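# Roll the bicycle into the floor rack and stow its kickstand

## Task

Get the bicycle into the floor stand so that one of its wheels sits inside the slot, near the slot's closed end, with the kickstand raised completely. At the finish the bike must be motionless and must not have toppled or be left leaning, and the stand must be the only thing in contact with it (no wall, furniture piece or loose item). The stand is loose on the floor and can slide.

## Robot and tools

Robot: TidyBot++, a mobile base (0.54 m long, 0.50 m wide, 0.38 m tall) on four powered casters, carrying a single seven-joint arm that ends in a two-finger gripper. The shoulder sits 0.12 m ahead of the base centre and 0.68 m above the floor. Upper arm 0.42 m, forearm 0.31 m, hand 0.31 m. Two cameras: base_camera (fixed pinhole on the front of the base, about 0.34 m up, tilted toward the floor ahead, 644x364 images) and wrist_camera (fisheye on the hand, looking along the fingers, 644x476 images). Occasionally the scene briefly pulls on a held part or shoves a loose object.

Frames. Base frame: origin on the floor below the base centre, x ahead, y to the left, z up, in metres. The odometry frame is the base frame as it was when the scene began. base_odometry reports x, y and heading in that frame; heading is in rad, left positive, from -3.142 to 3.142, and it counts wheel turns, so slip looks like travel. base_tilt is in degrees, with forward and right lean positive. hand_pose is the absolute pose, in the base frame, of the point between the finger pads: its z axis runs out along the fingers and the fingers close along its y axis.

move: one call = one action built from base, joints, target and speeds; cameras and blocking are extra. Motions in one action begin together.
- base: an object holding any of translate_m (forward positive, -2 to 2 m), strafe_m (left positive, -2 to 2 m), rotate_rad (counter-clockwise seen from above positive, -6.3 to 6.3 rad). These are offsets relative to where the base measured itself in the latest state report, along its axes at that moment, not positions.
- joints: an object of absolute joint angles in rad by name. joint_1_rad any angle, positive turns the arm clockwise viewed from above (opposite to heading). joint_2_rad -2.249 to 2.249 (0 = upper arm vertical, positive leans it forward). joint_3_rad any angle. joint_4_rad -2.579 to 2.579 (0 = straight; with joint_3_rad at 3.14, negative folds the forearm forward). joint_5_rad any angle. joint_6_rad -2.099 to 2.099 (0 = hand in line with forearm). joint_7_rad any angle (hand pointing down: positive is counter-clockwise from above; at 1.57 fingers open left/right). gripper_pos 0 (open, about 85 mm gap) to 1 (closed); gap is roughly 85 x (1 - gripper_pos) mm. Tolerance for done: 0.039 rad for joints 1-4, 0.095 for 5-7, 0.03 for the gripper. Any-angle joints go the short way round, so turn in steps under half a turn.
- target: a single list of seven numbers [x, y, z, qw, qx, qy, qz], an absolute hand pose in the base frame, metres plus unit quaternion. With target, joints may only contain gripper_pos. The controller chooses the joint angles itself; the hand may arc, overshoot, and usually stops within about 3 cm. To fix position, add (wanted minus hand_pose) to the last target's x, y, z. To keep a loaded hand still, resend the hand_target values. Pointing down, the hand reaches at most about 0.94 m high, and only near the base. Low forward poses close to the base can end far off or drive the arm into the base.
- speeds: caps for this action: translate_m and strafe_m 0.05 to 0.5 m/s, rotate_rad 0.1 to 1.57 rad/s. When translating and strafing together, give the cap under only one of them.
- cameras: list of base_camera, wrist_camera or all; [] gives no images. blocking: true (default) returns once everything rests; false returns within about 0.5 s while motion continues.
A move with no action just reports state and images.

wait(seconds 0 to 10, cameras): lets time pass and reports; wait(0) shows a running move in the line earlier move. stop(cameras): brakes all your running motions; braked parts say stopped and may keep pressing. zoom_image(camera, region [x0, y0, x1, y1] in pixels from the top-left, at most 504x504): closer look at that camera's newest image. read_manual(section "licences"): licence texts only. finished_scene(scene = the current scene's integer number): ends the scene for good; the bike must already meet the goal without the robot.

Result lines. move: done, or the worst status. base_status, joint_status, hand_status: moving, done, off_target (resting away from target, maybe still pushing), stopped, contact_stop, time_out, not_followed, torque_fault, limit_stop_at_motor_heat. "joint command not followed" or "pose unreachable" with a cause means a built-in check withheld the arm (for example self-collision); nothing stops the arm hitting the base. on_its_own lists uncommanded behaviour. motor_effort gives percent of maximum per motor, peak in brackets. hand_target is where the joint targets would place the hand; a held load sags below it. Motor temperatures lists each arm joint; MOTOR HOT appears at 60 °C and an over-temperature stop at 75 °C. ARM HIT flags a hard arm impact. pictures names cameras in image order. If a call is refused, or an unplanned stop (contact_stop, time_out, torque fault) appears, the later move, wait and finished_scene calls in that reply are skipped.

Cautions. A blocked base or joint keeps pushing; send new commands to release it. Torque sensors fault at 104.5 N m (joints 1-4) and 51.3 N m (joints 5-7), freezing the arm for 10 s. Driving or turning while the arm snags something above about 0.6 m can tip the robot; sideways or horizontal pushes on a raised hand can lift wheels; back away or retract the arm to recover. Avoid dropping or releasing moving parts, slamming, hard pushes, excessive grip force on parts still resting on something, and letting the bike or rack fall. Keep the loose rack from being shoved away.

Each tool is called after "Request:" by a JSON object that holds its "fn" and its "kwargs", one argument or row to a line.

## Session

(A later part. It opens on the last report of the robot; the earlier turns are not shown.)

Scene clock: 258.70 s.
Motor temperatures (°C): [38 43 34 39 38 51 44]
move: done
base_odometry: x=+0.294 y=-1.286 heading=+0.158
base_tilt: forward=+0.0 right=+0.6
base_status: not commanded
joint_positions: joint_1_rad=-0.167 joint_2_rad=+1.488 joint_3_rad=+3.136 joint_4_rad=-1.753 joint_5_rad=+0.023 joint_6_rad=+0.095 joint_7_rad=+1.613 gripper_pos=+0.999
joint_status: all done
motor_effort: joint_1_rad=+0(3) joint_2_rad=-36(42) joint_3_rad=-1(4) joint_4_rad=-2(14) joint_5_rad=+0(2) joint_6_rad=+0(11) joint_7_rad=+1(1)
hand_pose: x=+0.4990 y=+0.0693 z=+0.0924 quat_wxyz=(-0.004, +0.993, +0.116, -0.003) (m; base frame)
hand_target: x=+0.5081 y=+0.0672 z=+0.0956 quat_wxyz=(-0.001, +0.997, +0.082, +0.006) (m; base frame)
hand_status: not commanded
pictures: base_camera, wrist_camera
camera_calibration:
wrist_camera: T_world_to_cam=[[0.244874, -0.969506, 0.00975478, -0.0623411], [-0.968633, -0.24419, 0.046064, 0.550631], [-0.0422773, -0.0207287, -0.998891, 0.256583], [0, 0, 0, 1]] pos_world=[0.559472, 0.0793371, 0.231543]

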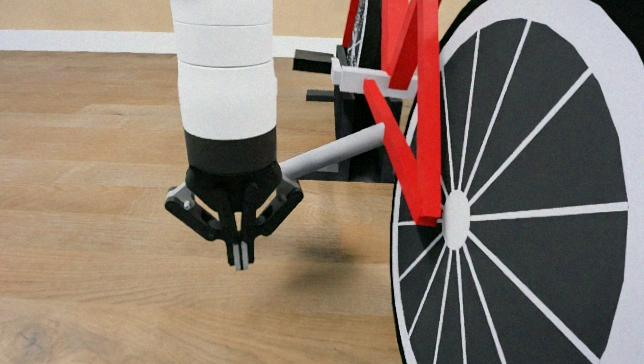

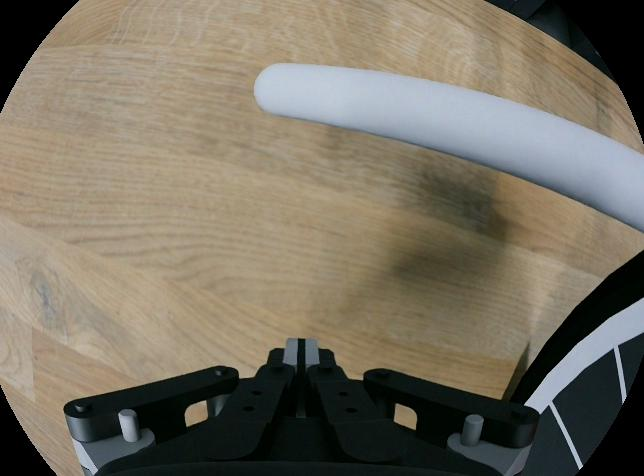

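Request:
{"fn": "move", "kwargs": {
  "joints": {"joint_1_rad": -0.175, "joint_2_rad": 1.047, "joint_3_rad": 3.14, "joint_4_rad": -1.975, "joint_5_rad": 0.0, "joint_6_rad": -0.09, "joint_7_rad": 1.57},
  "cameras": []
}}

Request:
{"fn": "move", "kwargs": {
  "joints": {"joint_1_rad": -0.175, "joint_2_rad": 1.225, "joint_3_rad": 3.14, "joint_4_rad": -1.255, "joint_5_rad": 0.0, "joint_6_rad": -0.64, "joint_7_rad": 1.57},
  "cameras": []
}}

Request:
{"fn": "move", "kwargs": {
  "joints": {"joint_1_rad": -0.175, "joint_2_rad": 1.675, "joint_3_rad": 3.14, "joint_4_rad": -0.86, "joint_5_rad": 0.0, "joint_6_rad": -0.75, "joint_7_rad": 1.57}
}}

Scene clock: 261.10 s.
Motor temperatures (°C): [38 43 34 39 38 51 44]
move: done
base_odometry: x=+0.294 y=-1.286 heading=+0.158
base_tilt: forward=+0.0 right=+0.6
base_status: not commanded
joint_positions: joint_1_rad=-0.167 joint_2_rad=+1.066 joint_3_rad=+3.136 joint_4_rad=-1.963 joint_5_rad=+0.023 joint_6_rad=-0.044 joint_7_rad=+1.613 gripper_pos=+0.999
joint_status: all done
motor_effort: joint_1_rad=+0(1) joint_2_rad=-35(40) joint_3_rad=-1(2) joint_4_rad=+3(3) joint_5_rad=+0(2) joint_6_rad=+1(1) joint_7_rad=+1(1)
hand_pose: x=+0.5367 y=+0.0744 z=+0.2622 quat_wxyz=(-0.004, +0.993, +0.117, +0.034) (m; base frame)
hand_target: x=+0.5234 y=+0.0738 z=+0.2690 quat_wxyz=(-0.002, +0.996, +0.087, +0.015) (m; base frame)
hand_status: not commanded
pictures: none
No camera images: "cameras" was empty.

Scene clock: 263.37 s.
Motor temperatures (°C): [38 43 34 39 38 51 44]
move: done
base_odometry: x=+0.294 y=-1.286 heading=+0.158
base_tilt: forward=+0.0 right=+0.6
base_status: not commanded
joint_positions: joint_1_rad=-0.167 joint_2_rad=+1.199 joint_3_rad=+3.136 joint_4_rad=-1.267 joint_5_rad=+0.023 joint_6_rad=-0.594 joint_7_rad=+1.613 gripper_pos=+0.999
joint_status: all done
motor_effort: joint_1_rad=+0(1) joint_2_rad=-47(48) joint_3_rad=-1(2) joint_4_rad=+11(11) joint_5_rad=-1(2) joint_6_rad=+1(2) joint_7_rad=+0(2)
hand_pose: x=+0.7248 y=+0.1024 z=+0.2795 quat_wxyz=(+0.002, +0.993, +0.114, +0.041) (m; base frame)
hand_target: x=+0.7052 y=+0.1060 z=+0.2652 quat_wxyz=(-0.002, +0.996, +0.087, +0.011) (m; base frame)
hand_status: not commanded
pictures: none
No camera images: "cameras" was empty.

Scene clock: 265.20 s.
Motor temperatures (°C): [38 43 34 39 38 51 44]
move: done
base_odometry: x=+0.294 y=-1.286 heading=+0.158
base_tilt: forward=+0.0 right=+0.6
base_status: not commanded
joint_positions: joint_1_rad=-0.167 joint_2_rad=+1.669 joint_3_rad=+3.136 joint_4_rad=-0.871 joint_5_rad=+0.023 joint_6_rad=-0.706 joint_7_rad=+1.613 gripper_pos=+0.999
joint_status: all done
motor_effort: joint_1_rad=+0(1) joint_2_rad=-47(52) joint_3_rad=-1(2) joint_4_rad=+9(12) joint_5_rad=+0(3) joint_6_rad=-1(2) joint_7_rad=+1(2)
hand_pose: x=+0.6753 y=+0.0932 z=+0.0719 quat_wxyz=(+0.008, +0.992, +0.113, -0.052) (m; base frame)
hand_target: x=+0.6634 y=+0.0985 z=+0.0717 quat_wxyz=(+0.006, +0.994, +0.087, -0.071) (m; base frame)
hand_status: not commanded
pictures: base_camera, wrist_camera
camera_calibration:
wrist_camera: T_world_to_cam=[[0.241478, -0.970211, 0.0194918, -0.0805248], [-0.960668, -0.236168, 0.146087, 0.71482], [-0.137132, -0.0540019, -0.98908, 0.310483], [0, 0, 0, 1]] pos_world=[0.748727, 0.107458, 0.204236]

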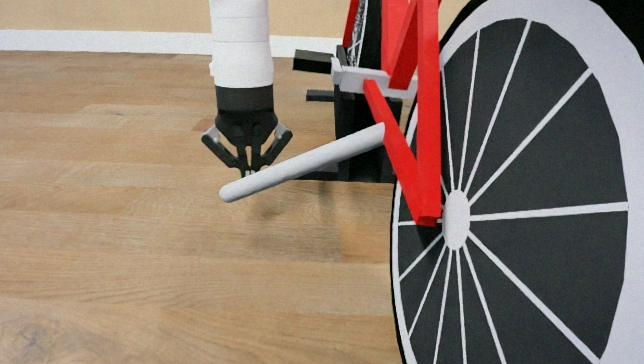

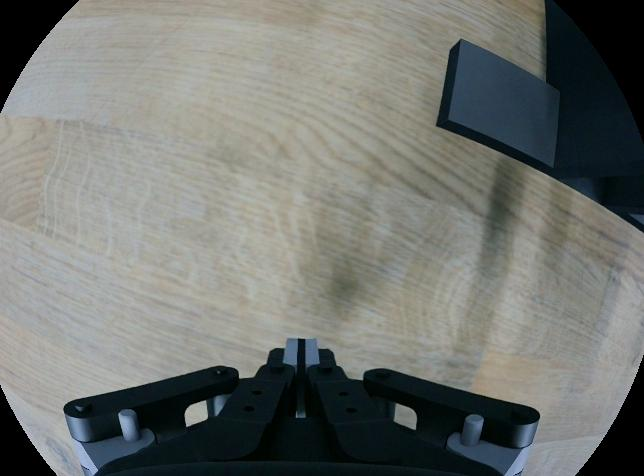

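Request:
{"fn": "move", "kwargs": {
  "joints": {"joint_1_rad": -0.175, "joint_2_rad": 1.70, "joint_3_rad": 3.14, "joint_4_rad": -0.963, "joint_5_rad": 0.0, "joint_6_rad": -0.81, "joint_7_rad": 1.57}
}}

Scene clock: 266.43 s.
Motor temperatures (°C): [38 43 34 39 38 51 44]
move: done
base_odometry: x=+0.294 y=-1.286 heading=+0.158
base_tilt: forward=+0.0 right=+0.6
base_status: not commanded
joint_positions: joint_1_rad=-0.168 joint_2_rad=+1.664 joint_3_rad=+3.136 joint_4_rad=-0.928 joint_5_rad=+0.023 joint_6_rad=-0.751 joint_7_rad=+1.609 gripper_pos=+0.999
joint_status: all done
motor_effort: joint_1_rad=-1(3) joint_2_rad=-40(48) joint_3_rad=-1(3) joint_4_rad=+2(9) joint_5_rad=-1(2) joint_6_rad=-6(9) joint_7_rad=+1(2)
hand_pose: x=+0.6326 y=+0.0870 z=+0.0696 quat_wxyz=(+0.010, +0.989, +0.112, -0.100) (m; base frame)
hand_target: x=+0.5723 y=+0.0824 z=+0.0542 quat_wxyz=(+0.014, +0.983, +0.086, -0.164) (m; base frame)
hand_status: not commanded
pictures: base_camera, wrist_camera
camera_calibration:
wrist_camera: T_world_to_cam=[[0.240471, -0.970575, 0.0125613, -0.0749717], [-0.942951, -0.230518, 0.240219, 0.654447], [-0.230255, -0.0696105, -0.970637, 0.361006], [0, 0, 0, 1]] pos_world=[0.718263, 0.103226, 0.194137]

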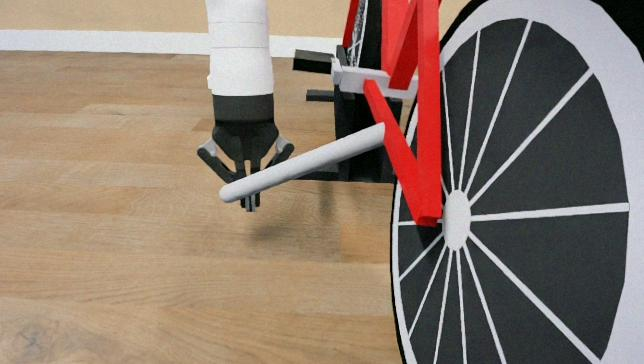

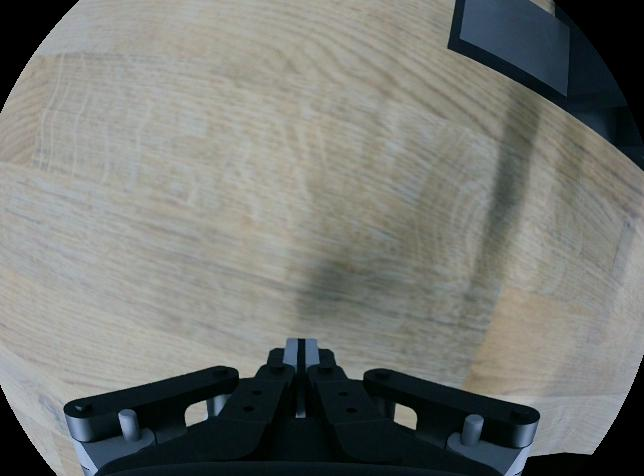

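Request:
{"fn": "move", "kwargs": {
  "joints": {"joint_1_rad": -0.175, "joint_2_rad": 1.70, "joint_3_rad": 3.14, "joint_4_rad": -1.13, "joint_5_rad": 0.0, "joint_6_rad": -0.77, "joint_7_rad": 1.57}
}}

Scene clock: 268.13 s.
Motor temperatures (°C): [38 43 34 39 38 51 44]
move: off_target
base_odometry: x=+0.294 y=-1.286 heading=+0.158
base_tilt: forward=+0.0 right=+0.6
base_status: not commanded
joint_positions: joint_1_rad=-0.171 joint_2_rad=+1.642 joint_3_rad=+3.134 joint_4_rad=-1.060 joint_5_rad=+0.023 joint_6_rad=-0.730 joint_7_rad=+1.609 gripper_pos=+0.999
joint_status: joint_2_rad off_target (ended at +1.642, target +1.700); joint_4_rad off_target (ended at -1.060, target -1.130); the others done
motor_effort: joint_1_rad=+0(2) joint_2_rad=-31(39) joint_3_rad=+0(3) joint_4_rad=-5(7) joint_5_rad=-2(3) joint_6_rad=-11(13) joint_7_rad=+1(2)
hand_pose: x=+0.5767 y=+0.0800 z=+0.0693 quat_wxyz=(+0.012, +0.983, +0.113, -0.144) (m; base frame)
hand_target: x=+0.4887 y=+0.0677 z=+0.0492 quat_wxyz=(+0.019, +0.970, +0.085, -0.226) (m; base frame)
hand_status: not commanded
pictures: base_camera, wrist_camera
camera_calibration:
wrist_camera: T_world_to_cam=[[0.245156, -0.969475, 0.00411715, -0.0705236], [-0.917243, -0.230569, 0.324812, 0.579533], [-0.313947, -0.083406, -0.94577, 0.394987], [0, 0, 0, 1]] pos_world=[0.672867, 0.0981955, 0.185618]

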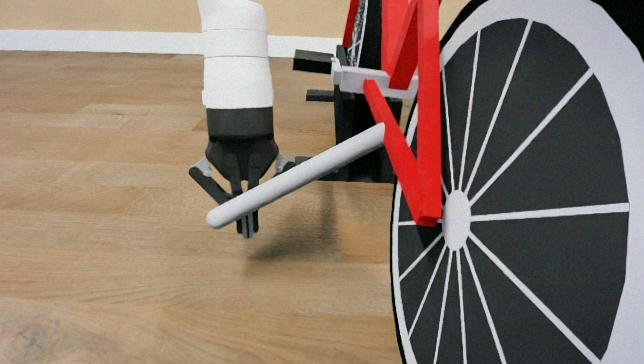

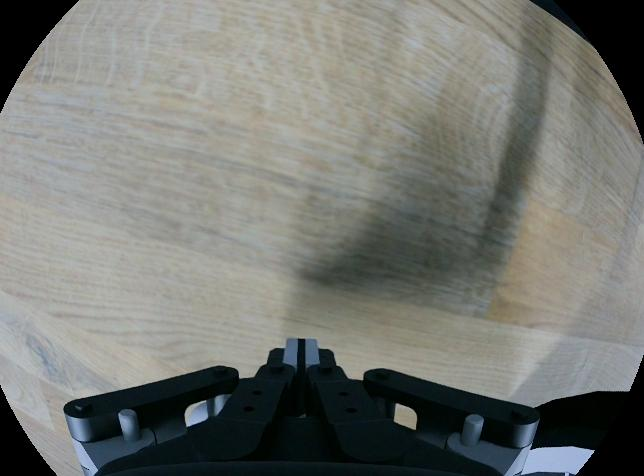

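Request:
{"fn": "move", "kwargs": {
  "joints": {"joint_1_rad": -0.165, "joint_2_rad": 1.62, "joint_3_rad": 3.14, "joint_4_rad": -1.35, "joint_5_rad": 0.0, "joint_6_rad": -0.50, "joint_7_rad": 1.57}
}}

Scene clock: 269.83 s.
Motor temperatures (°C): [38 43 34 39 38 51 44]
move: off_target
base_odometry: x=+0.294 y=-1.286 heading=+0.158
base_tilt: forward=+0.0 right=+0.6
base_status: not commanded
joint_positions: joint_1_rad=-0.171 joint_2_rad=+1.585 joint_3_rad=+3.135 joint_4_rad=-1.286 joint_5_rad=+0.023 joint_6_rad=-0.512 joint_7_rad=+1.609 gripper_pos=+0.999
joint_status: joint_4_rad off_target (ended at -1.286, target -1.350); the others done
motor_effort: joint_1_rad=+0(2) joint_2_rad=-30(32) joint_3_rad=-1(4) joint_4_rad=-6(8) joint_5_rad=-2(4) joint_6_rad=-8(11) joint_7_rad=+0(2)
hand_pose: x=+0.5429 y=+0.0750 z=+0.0708 quat_wxyz=(+0.009, +0.986, +0.115, -0.120) (m; base frame)
hand_target: x=+0.4871 y=+0.0636 z=+0.0567 quat_wxyz=(+0.013, +0.983, +0.081, -0.163) (m; base frame)
hand_status: not commanded
pictures: base_camera, wrist_camera
camera_calibration:
wrist_camera: T_world_to_cam=[[0.246467, -0.969142, 0.00430391, -0.0678921], [-0.931179, -0.235577, 0.278226, 0.558112], [-0.268626, -0.0725812, -0.960506, 0.361017], [0, 0, 0, 1]] pos_world=[0.633413, 0.0918843, 0.19177]

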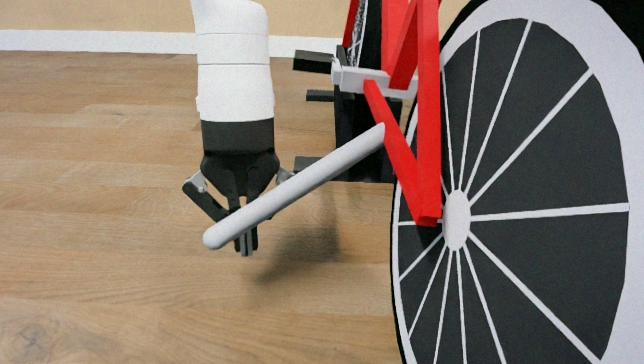

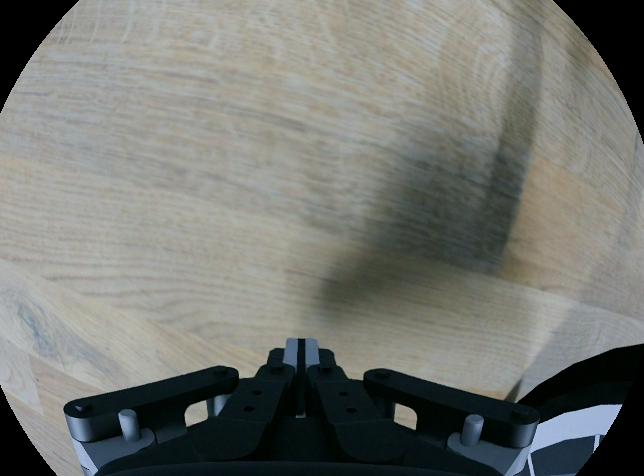

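Request:
{"fn": "move", "kwargs": {
  "joints": {"joint_1_rad": -0.155, "joint_2_rad": 1.57, "joint_3_rad": 3.14, "joint_4_rad": -1.52, "joint_5_rad": 0.0, "joint_6_rad": -0.23, "joint_7_rad": 1.57}
}}

Request:
{"fn": "move", "kwargs": {
  "joints": {"joint_1_rad": -0.155, "joint_2_rad": 1.565, "joint_3_rad": 3.14, "joint_4_rad": -1.635, "joint_5_rad": 0.0, "joint_6_rad": -0.085, "joint_7_rad": 1.57}
}}

Scene clock: 271.50 s.
Motor temperatures (°C): [38 43 34 39 38 51 44]
move: off_target
base_odometry: x=+0.294 y=-1.286 heading=+0.158
base_tilt: forward=+0.0 right=+0.6
base_status: not commanded
joint_positions: joint_1_rad=-0.170 joint_2_rad=+1.549 joint_3_rad=+3.136 joint_4_rad=-1.448 joint_5_rad=+0.023 joint_6_rad=-0.230 joint_7_rad=+1.609 gripper_pos=+0.999
joint_status: joint_4_rad off_target (ended at -1.448, target -1.520); the others done
motor_effort: joint_1_rad=-1(2) joint_2_rad=-31(32) joint_3_rad=-3(4) joint_4_rad=-9(10) joint_5_rad=-4(5) joint_6_rad=-8(9) joint_7_rad=-1(2)
hand_pose: x=+0.5517 y=+0.0772 z=+0.0699 quat_wxyz=(+0.002, +0.992, +0.115, -0.043) (m; base frame)
hand_target: x=+0.4958 y=+0.0612 z=+0.0619 quat_wxyz=(+0.006, +0.993, +0.077, -0.089) (m; base frame)
hand_status: not commanded
pictures: base_camera, wrist_camera
camera_calibration:
wrist_camera: T_world_to_cam=[[0.244115, -0.969684, 0.0109664, -0.0670777], [-0.962354, -0.240845, 0.125968, 0.595285], [-0.119508, -0.0413042, -0.991974, 0.280203], [0, 0, 0, 1]] pos_world=[0.622736, 0.0899007, 0.203702]

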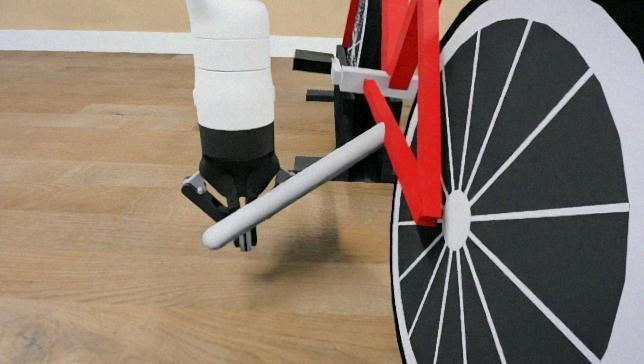

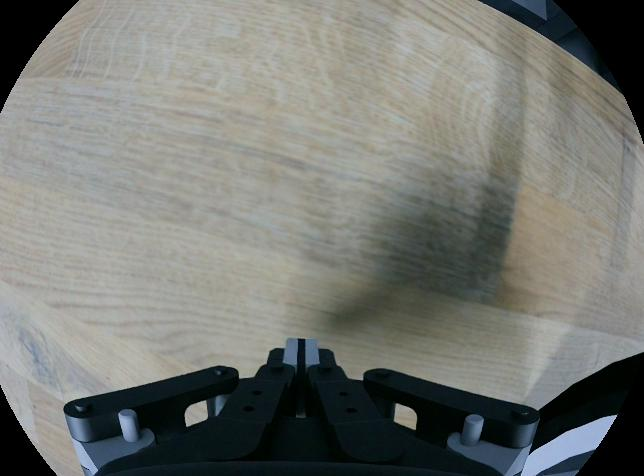

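Scene clock: 272.77 s.
Motor temperatures (°C): [38 43 34 39 38 51 44]
move: done
base_odometry: x=+0.294 y=-1.286 heading=+0.158
base_tilt: forward=+0.0 right=+0.6
base_status: not commanded
joint_positions: joint_1_rad=-0.168 joint_2_rad=+1.563 joint_3_rad=+3.136 joint_4_rad=-1.635 joint_5_rad=+0.023 joint_6_rad=-0.099 joint_7_rad=+1.607 gripper_pos=+0.999
joint_status: all done
motor_effort: joint_1_rad=+0(2) joint_2_rad=-36(39) joint_3_rad=-1(5) joint_4_rad=-2(11) joint_5_rad=-1(5) joint_6_rad=-1(10) joint_7_rad=+1(2)
hand_pose: x=+0.4680 y=+0.0633 z=+0.0638 quat_wxyz=(+0.003, +0.991, +0.113, -0.078) (m; base frame)
hand_target: x=+0.4723 y=+0.0576 z=+0.0623 quat_wxyz=(+0.005, +0.994, +0.077, -0.071) (m; base frame)
hand_status: not commanded
pictures: base_camera, wrist_camera
camera_calibration:
wrist_camera: T_world_to_cam=[[0.241794, -0.970323, 0.00296132, -0.0583961], [-0.951776, -0.236576, 0.195333, 0.502518], [-0.188835, -0.0500488, -0.980733, 0.295834], [0, 0, 0, 1]] pos_world=[0.548268, 0.0770267, 0.192149]

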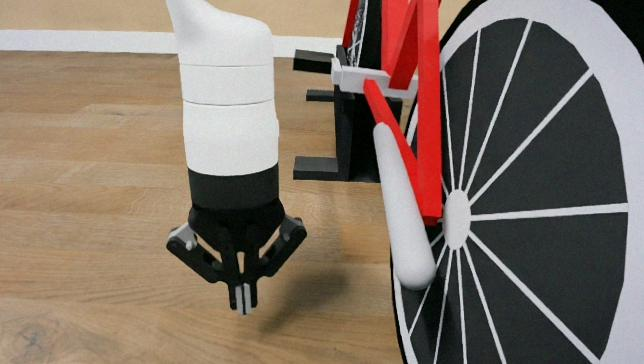

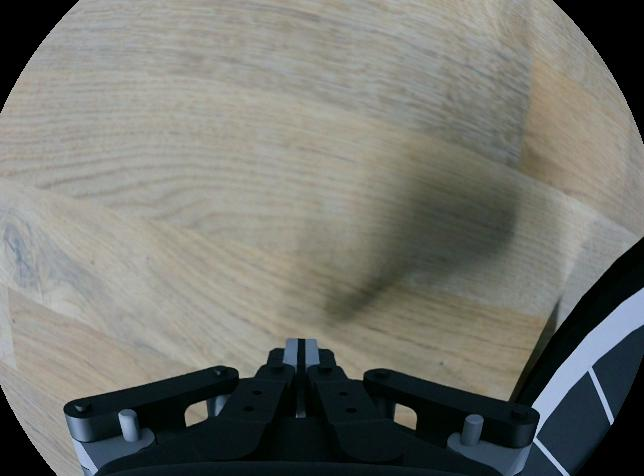

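Request:
{"fn": "move", "kwargs": {
  "joints": {"joint_1_rad": -0.25, "joint_2_rad": 1.047, "joint_3_rad": 3.14, "joint_4_rad": -1.975, "joint_5_rad": 0.0, "joint_6_rad": -0.09, "joint_7_rad": 1.57}
}}

Request:
{"fn": "move", "kwargs": {
  "base": {"translate_m": -0.1},
  "speeds": {"translate_m": 0.1}
}}

Scene clock: 274.73 s.
Motor temperatures (°C): [38 43 34 39 38 51 44]
move: done
base_odometry: x=+0.294 y=-1.286 heading=+0.158
base_tilt: forward=+0.0 right=+0.6
base_status: not commanded
joint_positions: joint_1_rad=-0.231 joint_2_rad=+1.069 joint_3_rad=+3.136 joint_4_rad=-1.964 joint_5_rad=+0.023 joint_6_rad=-0.099 joint_7_rad=+1.607 gripper_pos=+0.999
joint_status: all done
motor_effort: joint_1_rad=+0(1) joint_2_rad=-36(40) joint_3_rad=-1(2) joint_4_rad=+2(3) joint_5_rad=-1(3) joint_6_rad=+0(2) joint_7_rad=+0(1)
hand_pose: x=+0.5134 y=+0.0964 z=+0.2606 quat_wxyz=(-0.002, +0.989, +0.145, +0.005) (m; base frame)
hand_target: x=+0.5167 y=+0.1039 z=+0.2690 quat_wxyz=(-0.003, +0.992, +0.125, +0.015) (m; base frame)
hand_status: not commanded
pictures: base_camera, wrist_camera
camera_calibration:
wrist_camera: T_world_to_cam=[[0.301846, -0.953223, 0.0159734, -0.0737354], [-0.953025, -0.301257, 0.0314257, 0.564792], [-0.0251436, -0.0247088, -0.999378, 0.417482], [0, 0, 0, 1]] pos_world=[0.571014, 0.110176, 0.400652]

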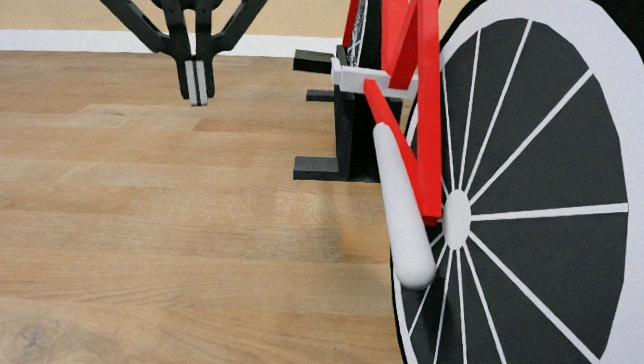

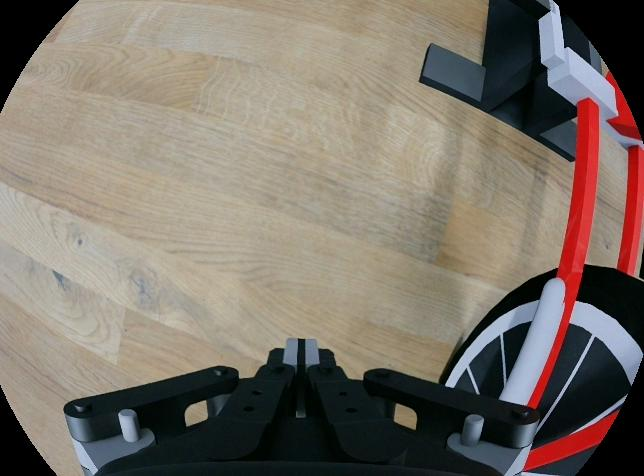

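Scene clock: 276.27 s.
Motor temperatures (°C): [38 44 34 39 38 51 44]
move: done
base_odometry: x=+0.196 y=-1.301 heading=+0.158
base_tilt: forward=+0.0 right=+0.6
base_status: done
joint_positions: joint_1_rad=-0.234 joint_2_rad=+1.068 joint_3_rad=+3.136 joint_4_rad=-1.970 joint_5_rad=+0.023 joint_6_rad=-0.099 joint_7_rad=+1.607 gripper_pos=+0.999
joint_status: not commanded
motor_effort: joint_1_rad=+0(2) joint_2_rad=-35(36) joint_3_rad=-1(2) joint_4_rad=+2(3) joint_5_rad=-1(2) joint_6_rad=+0(1) joint_7_rad=+0(1)
hand_pose: x=+0.5095 y=+0.0967 z=+0.2607 quat_wxyz=(-0.001, +0.989, +0.147, +0.002) (m; base frame)
hand_target: x=+0.5167 y=+0.1039 z=+0.2690 quat_wxyz=(-0.003, +0.992, +0.125, +0.015) (m; base frame)
hand_status: not commanded
pictures: base_camera, wrist_camera
camera_calibration:
wrist_camera: T_world_to_cam=[[0.30479, -0.952292, 0.0155551, -0.073752], [-0.951927, -0.304067, 0.0371379, 0.559352], [-0.0306363, -0.0261266, -0.999189, 0.420388], [0, 0, 0, 1]] pos_world=[0.56782, 0.11083, 0.400421]

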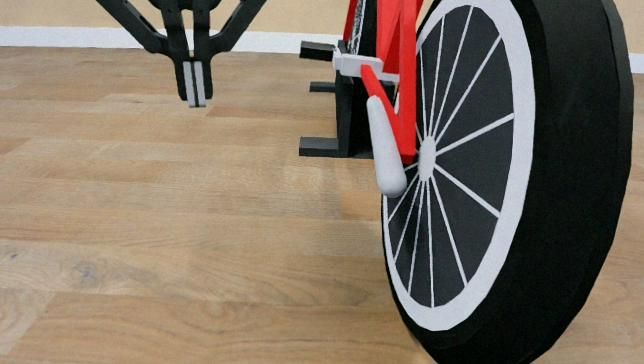

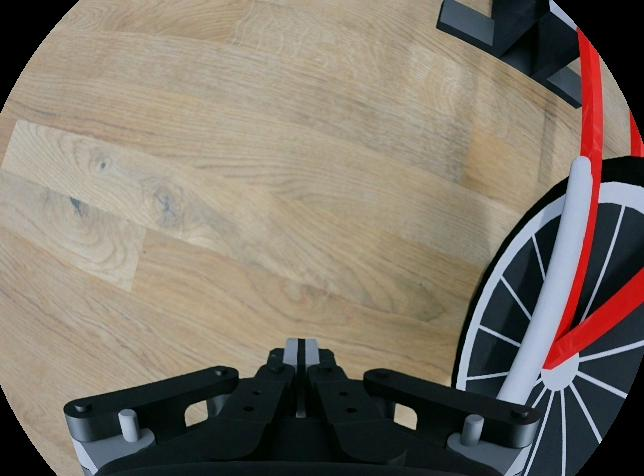

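Request:
{"fn": "move", "kwargs": {
  "joints": {"joint_1_rad": 0.0, "joint_2_rad": 0.3, "joint_3_rad": 3.14, "joint_4_rad": -2.4, "joint_5_rad": 0.0, "joint_6_rad": -0.4, "joint_7_rad": 1.57},
  "base": {"translate_m": -0.1, "strafe_m": 0.75}
}}

Request:
{"fn": "move", "kwargs": {
  "base": {"translate_m": 1.2},
  "cameras": []
}}

Request:
{"fn": "move", "kwargs": {
  "base": {"rotate_rad": -1.57}
}}

Scene clock: 279.60 s.
Motor temperatures (°C): [38 43 34 39 38 51 44]
move: done
base_odometry: x=-0.021 y=-0.576 heading=+0.158
base_tilt: forward=+0.0 right=+0.6
base_status: done
joint_positions: joint_1_rad=-0.018 joint_2_rad=+0.320 joint_3_rad=+3.137 joint_4_rad=-2.389 joint_5_rad=+0.023 joint_6_rad=-0.355 joint_7_rad=+1.607 gripper_pos=+0.999
joint_status: all done
motor_effort: joint_1_rad=+0(3) joint_2_rad=-19(38) joint_3_rad=-1(3) joint_4_rad=+8(9) joint_5_rad=-1(3) joint_6_rad=+1(1) joint_7_rad=+0(1)
hand_pose: x=+0.4067 y=+0.0058 z=+0.4853 quat_wxyz=(+0.004, +0.998, +0.040, +0.038) (m; base frame)
hand_target: x=+0.3906 y=+0.0018 z=+0.4885 quat_wxyz=(+0.000, +1.000, +0.000, +0.021) (m; base frame)
hand_status: not commanded
pictures: base_camera, wrist_camera
camera_calibration:
wrist_camera: T_world_to_cam=[[0.0929854, -0.995235, 0.0293494, -0.0527245], [-0.994976, -0.0939786, -0.0344996, 0.476587], [0.0370934, -0.025994, -0.998974, 0.611571], [0, 0, 0, 1]] pos_world=[0.45641, 0.00821288, 0.628933]

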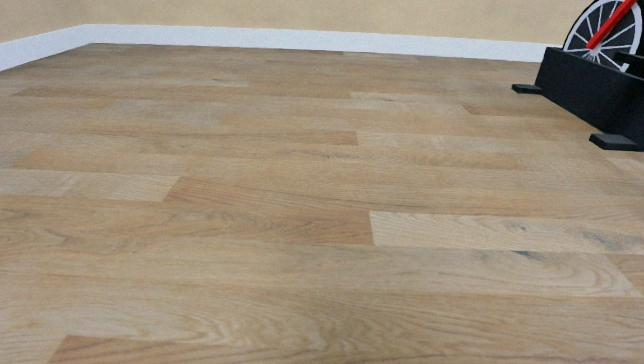

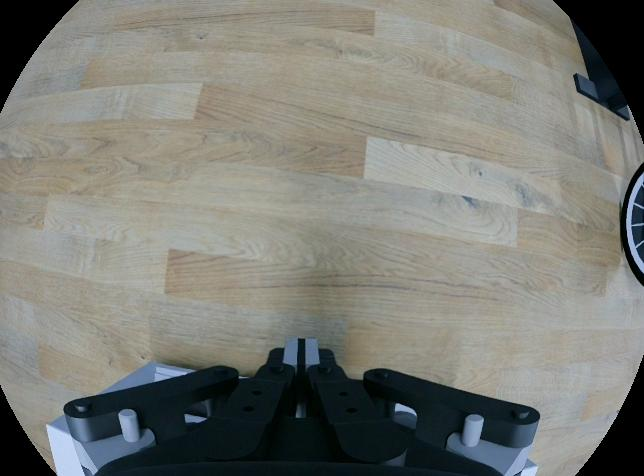

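Scene clock: 283.33 s.
Motor temperatures (°C): [38 43 34 39 38 51 44]
move: done
base_odometry: x=+1.164 y=-0.387 heading=+0.159
base_tilt: forward=+0.0 right=+0.6
base_status: done
joint_positions: joint_1_rad=-0.018 joint_2_rad=+0.318 joint_3_rad=+3.137 joint_4_rad=-2.394 joint_5_rad=+0.023 joint_6_rad=-0.360 joint_7_rad=+1.607 gripper_pos=+0.999
joint_status: not commanded
motor_effort: joint_1_rad=+0(1) joint_2_rad=-19(20) joint_3_rad=+0(1) joint_4_rad=+8(9) joint_5_rad=-1(2) joint_6_rad=+1(1) joint_7_rad=+0(1)
hand_pose: x=+0.4030 y=+0.0056 z=+0.4851 quat_wxyz=(+0.004, +0.999, +0.040, +0.035) (m; base frame)
hand_target: x=+0.3906 y=+0.0018 z=+0.4885 quat_wxyz=(+0.000, +1.000, +0.000, +0.021) (m; base frame)
hand_status: not commanded
pictures: none
No camera images: "cameras" was empty.

Scene clock: 285.67 s.
Motor temperatures (°C): [38 43 34 39 38 51 44]
move: done
base_odometry: x=+1.164 y=-0.388 heading=-1.411
base_tilt: forward=+0.0 right=+0.6
base_status: done
joint_positions: joint_1_rad=-0.008 joint_2_rad=+0.318 joint_3_rad=+3.137 joint_4_rad=-2.394 joint_5_rad=+0.023 joint_6_rad=-0.360 joint_7_rad=+1.607 gripper_pos=+0.999
joint_status: not commanded
motor_effort: joint_1_rad=+0(2) joint_2_rad=-19(20) joint_3_rad=+0(2) joint_4_rad=+8(8) joint_5_rad=-1(2) joint_6_rad=+1(1) joint_7_rad=+1(1)
hand_pose: x=+0.4031 y=+0.0027 z=+0.4851 quat_wxyz=(+0.004, +0.999, +0.035, +0.035) (m; base frame)
hand_target: x=+0.3906 y=+0.0018 z=+0.4885 quat_wxyz=(+0.000, +1.000, +0.000, +0.021) (m; base frame)
hand_status: not commanded
pictures: base_camera, wrist_camera
camera_calibration:
wrist_camera: T_world_to_cam=[[0.0826828, -0.996149, 0.0291509, -0.0512514], [-0.996126, -0.0834891, -0.0276187, 0.469735], [0.0299462, -0.0267544, -0.999193, 0.614416], [0, 0, 0, 1]] pos_world=[0.453753, 0.00460197, 0.628388]

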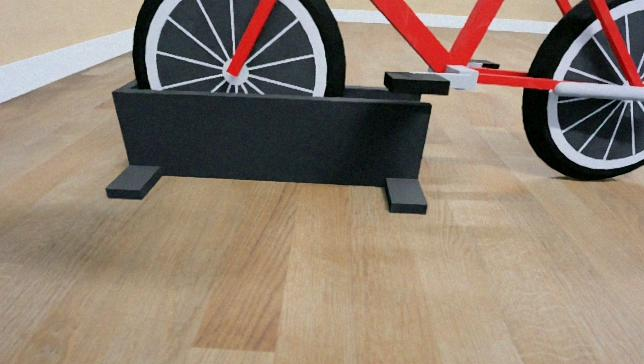

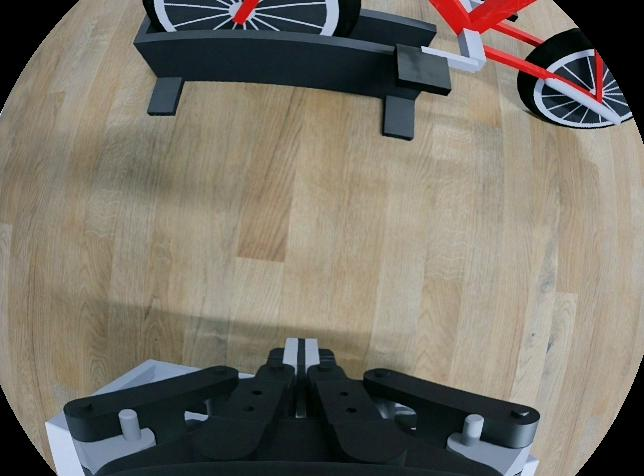

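Request:
{"fn": "zoom_image", "kwargs": {
  "camera": "base_camera",
  "region": [80, 0, 450, 240]
}}

Request:
{"fn": "zoom_image", "kwargs": {
  "camera": "wrist_camera",
  "region": [120, 0, 480, 180]
}}

Scaled by 1.362.

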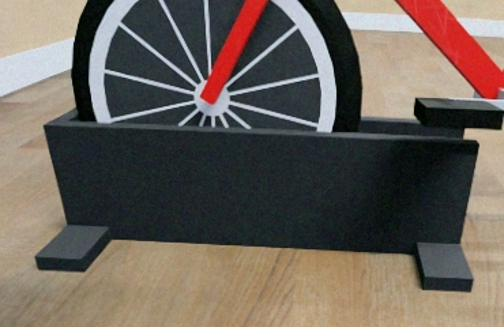

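Scaled by 1.400.

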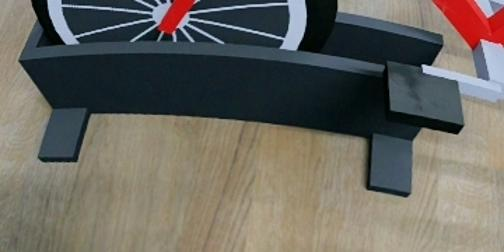

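Request:
{"fn": "move", "kwargs": {
  "base": {"strafe_m": 0.42}
}}

Request:
{"fn": "zoom_image", "kwargs": {
  "camera": "base_camera",
  "region": [250, 0, 500, 200]
}}

Request:
{"fn": "zoom_image", "kwargs": {
  "camera": "wrist_camera",
  "region": [250, 0, 500, 180]
}}

Scene clock: 288.07 s.
Motor temperatures (°C): [38 43 34 39 38 51 44]
move: done
base_odometry: x=+1.579 y=-0.321 heading=-1.412
base_tilt: forward=+0.0 right=+0.6
base_status: done
joint_positions: joint_1_rad=-0.008 joint_2_rad=+0.318 joint_3_rad=+3.137 joint_4_rad=-2.394 joint_5_rad=+0.023 joint_6_rad=-0.360 joint_7_rad=+1.607 gripper_pos=+0.999
joint_status: not commanded
motor_effort: joint_1_rad=+0(2) joint_2_rad=-19(19) joint_3_rad=+0(1) joint_4_rad=+8(8) joint_5_rad=-1(3) joint_6_rad=+1(1) joint_7_rad=+1(1)
hand_pose: x=+0.4031 y=+0.0026 z=+0.4851 quat_wxyz=(+0.004, +0.999, +0.034, +0.035) (m; base frame)
hand_target: x=+0.3906 y=+0.0018 z=+0.4885 quat_wxyz=(+0.000, +1.000, +0.000, +0.021) (m; base frame)
hand_status: not commanded
pictures: base_camera, wrist_camera
camera_calibration:
wrist_camera: T_world_to_cam=[[0.0822393, -0.996187, 0.0291234, -0.0511798], [-0.996163, -0.0830448, -0.0276208, 0.46974], [0.029934, -0.0267401, -0.999194, 0.614418], [0, 0, 0, 1]] pos_world=[0.453754, 0.00445439, 0.628388]

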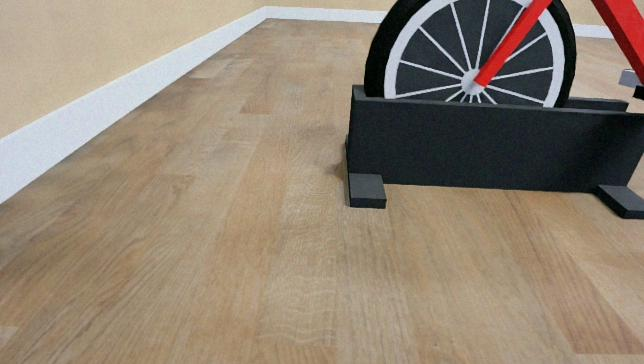

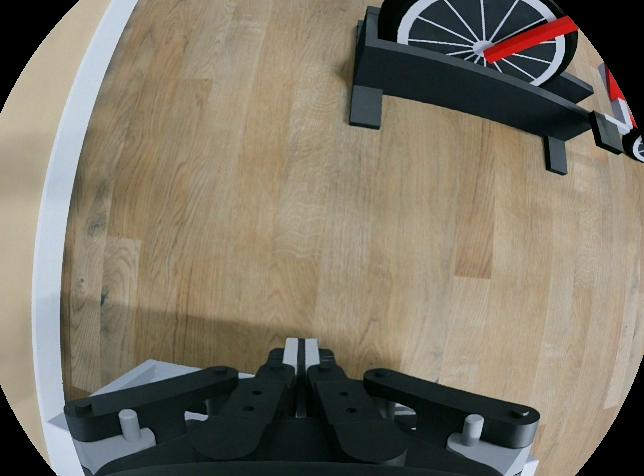

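Scaled by 2.016.

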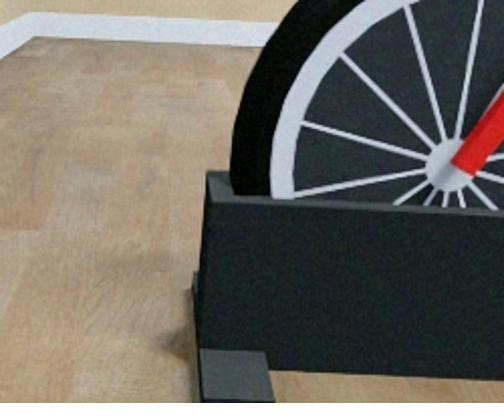

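Scaled by 2.016.

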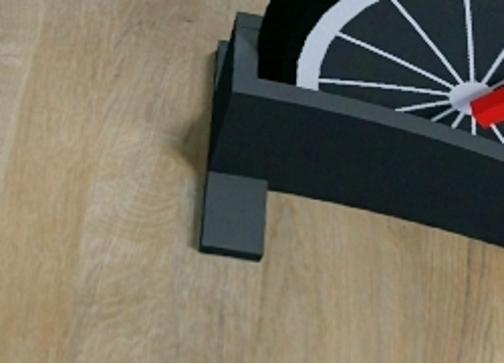

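Request:
{"fn": "finished_scene", "kwargs": {
  "scene": 1
}}

The scene is finished: the task was done.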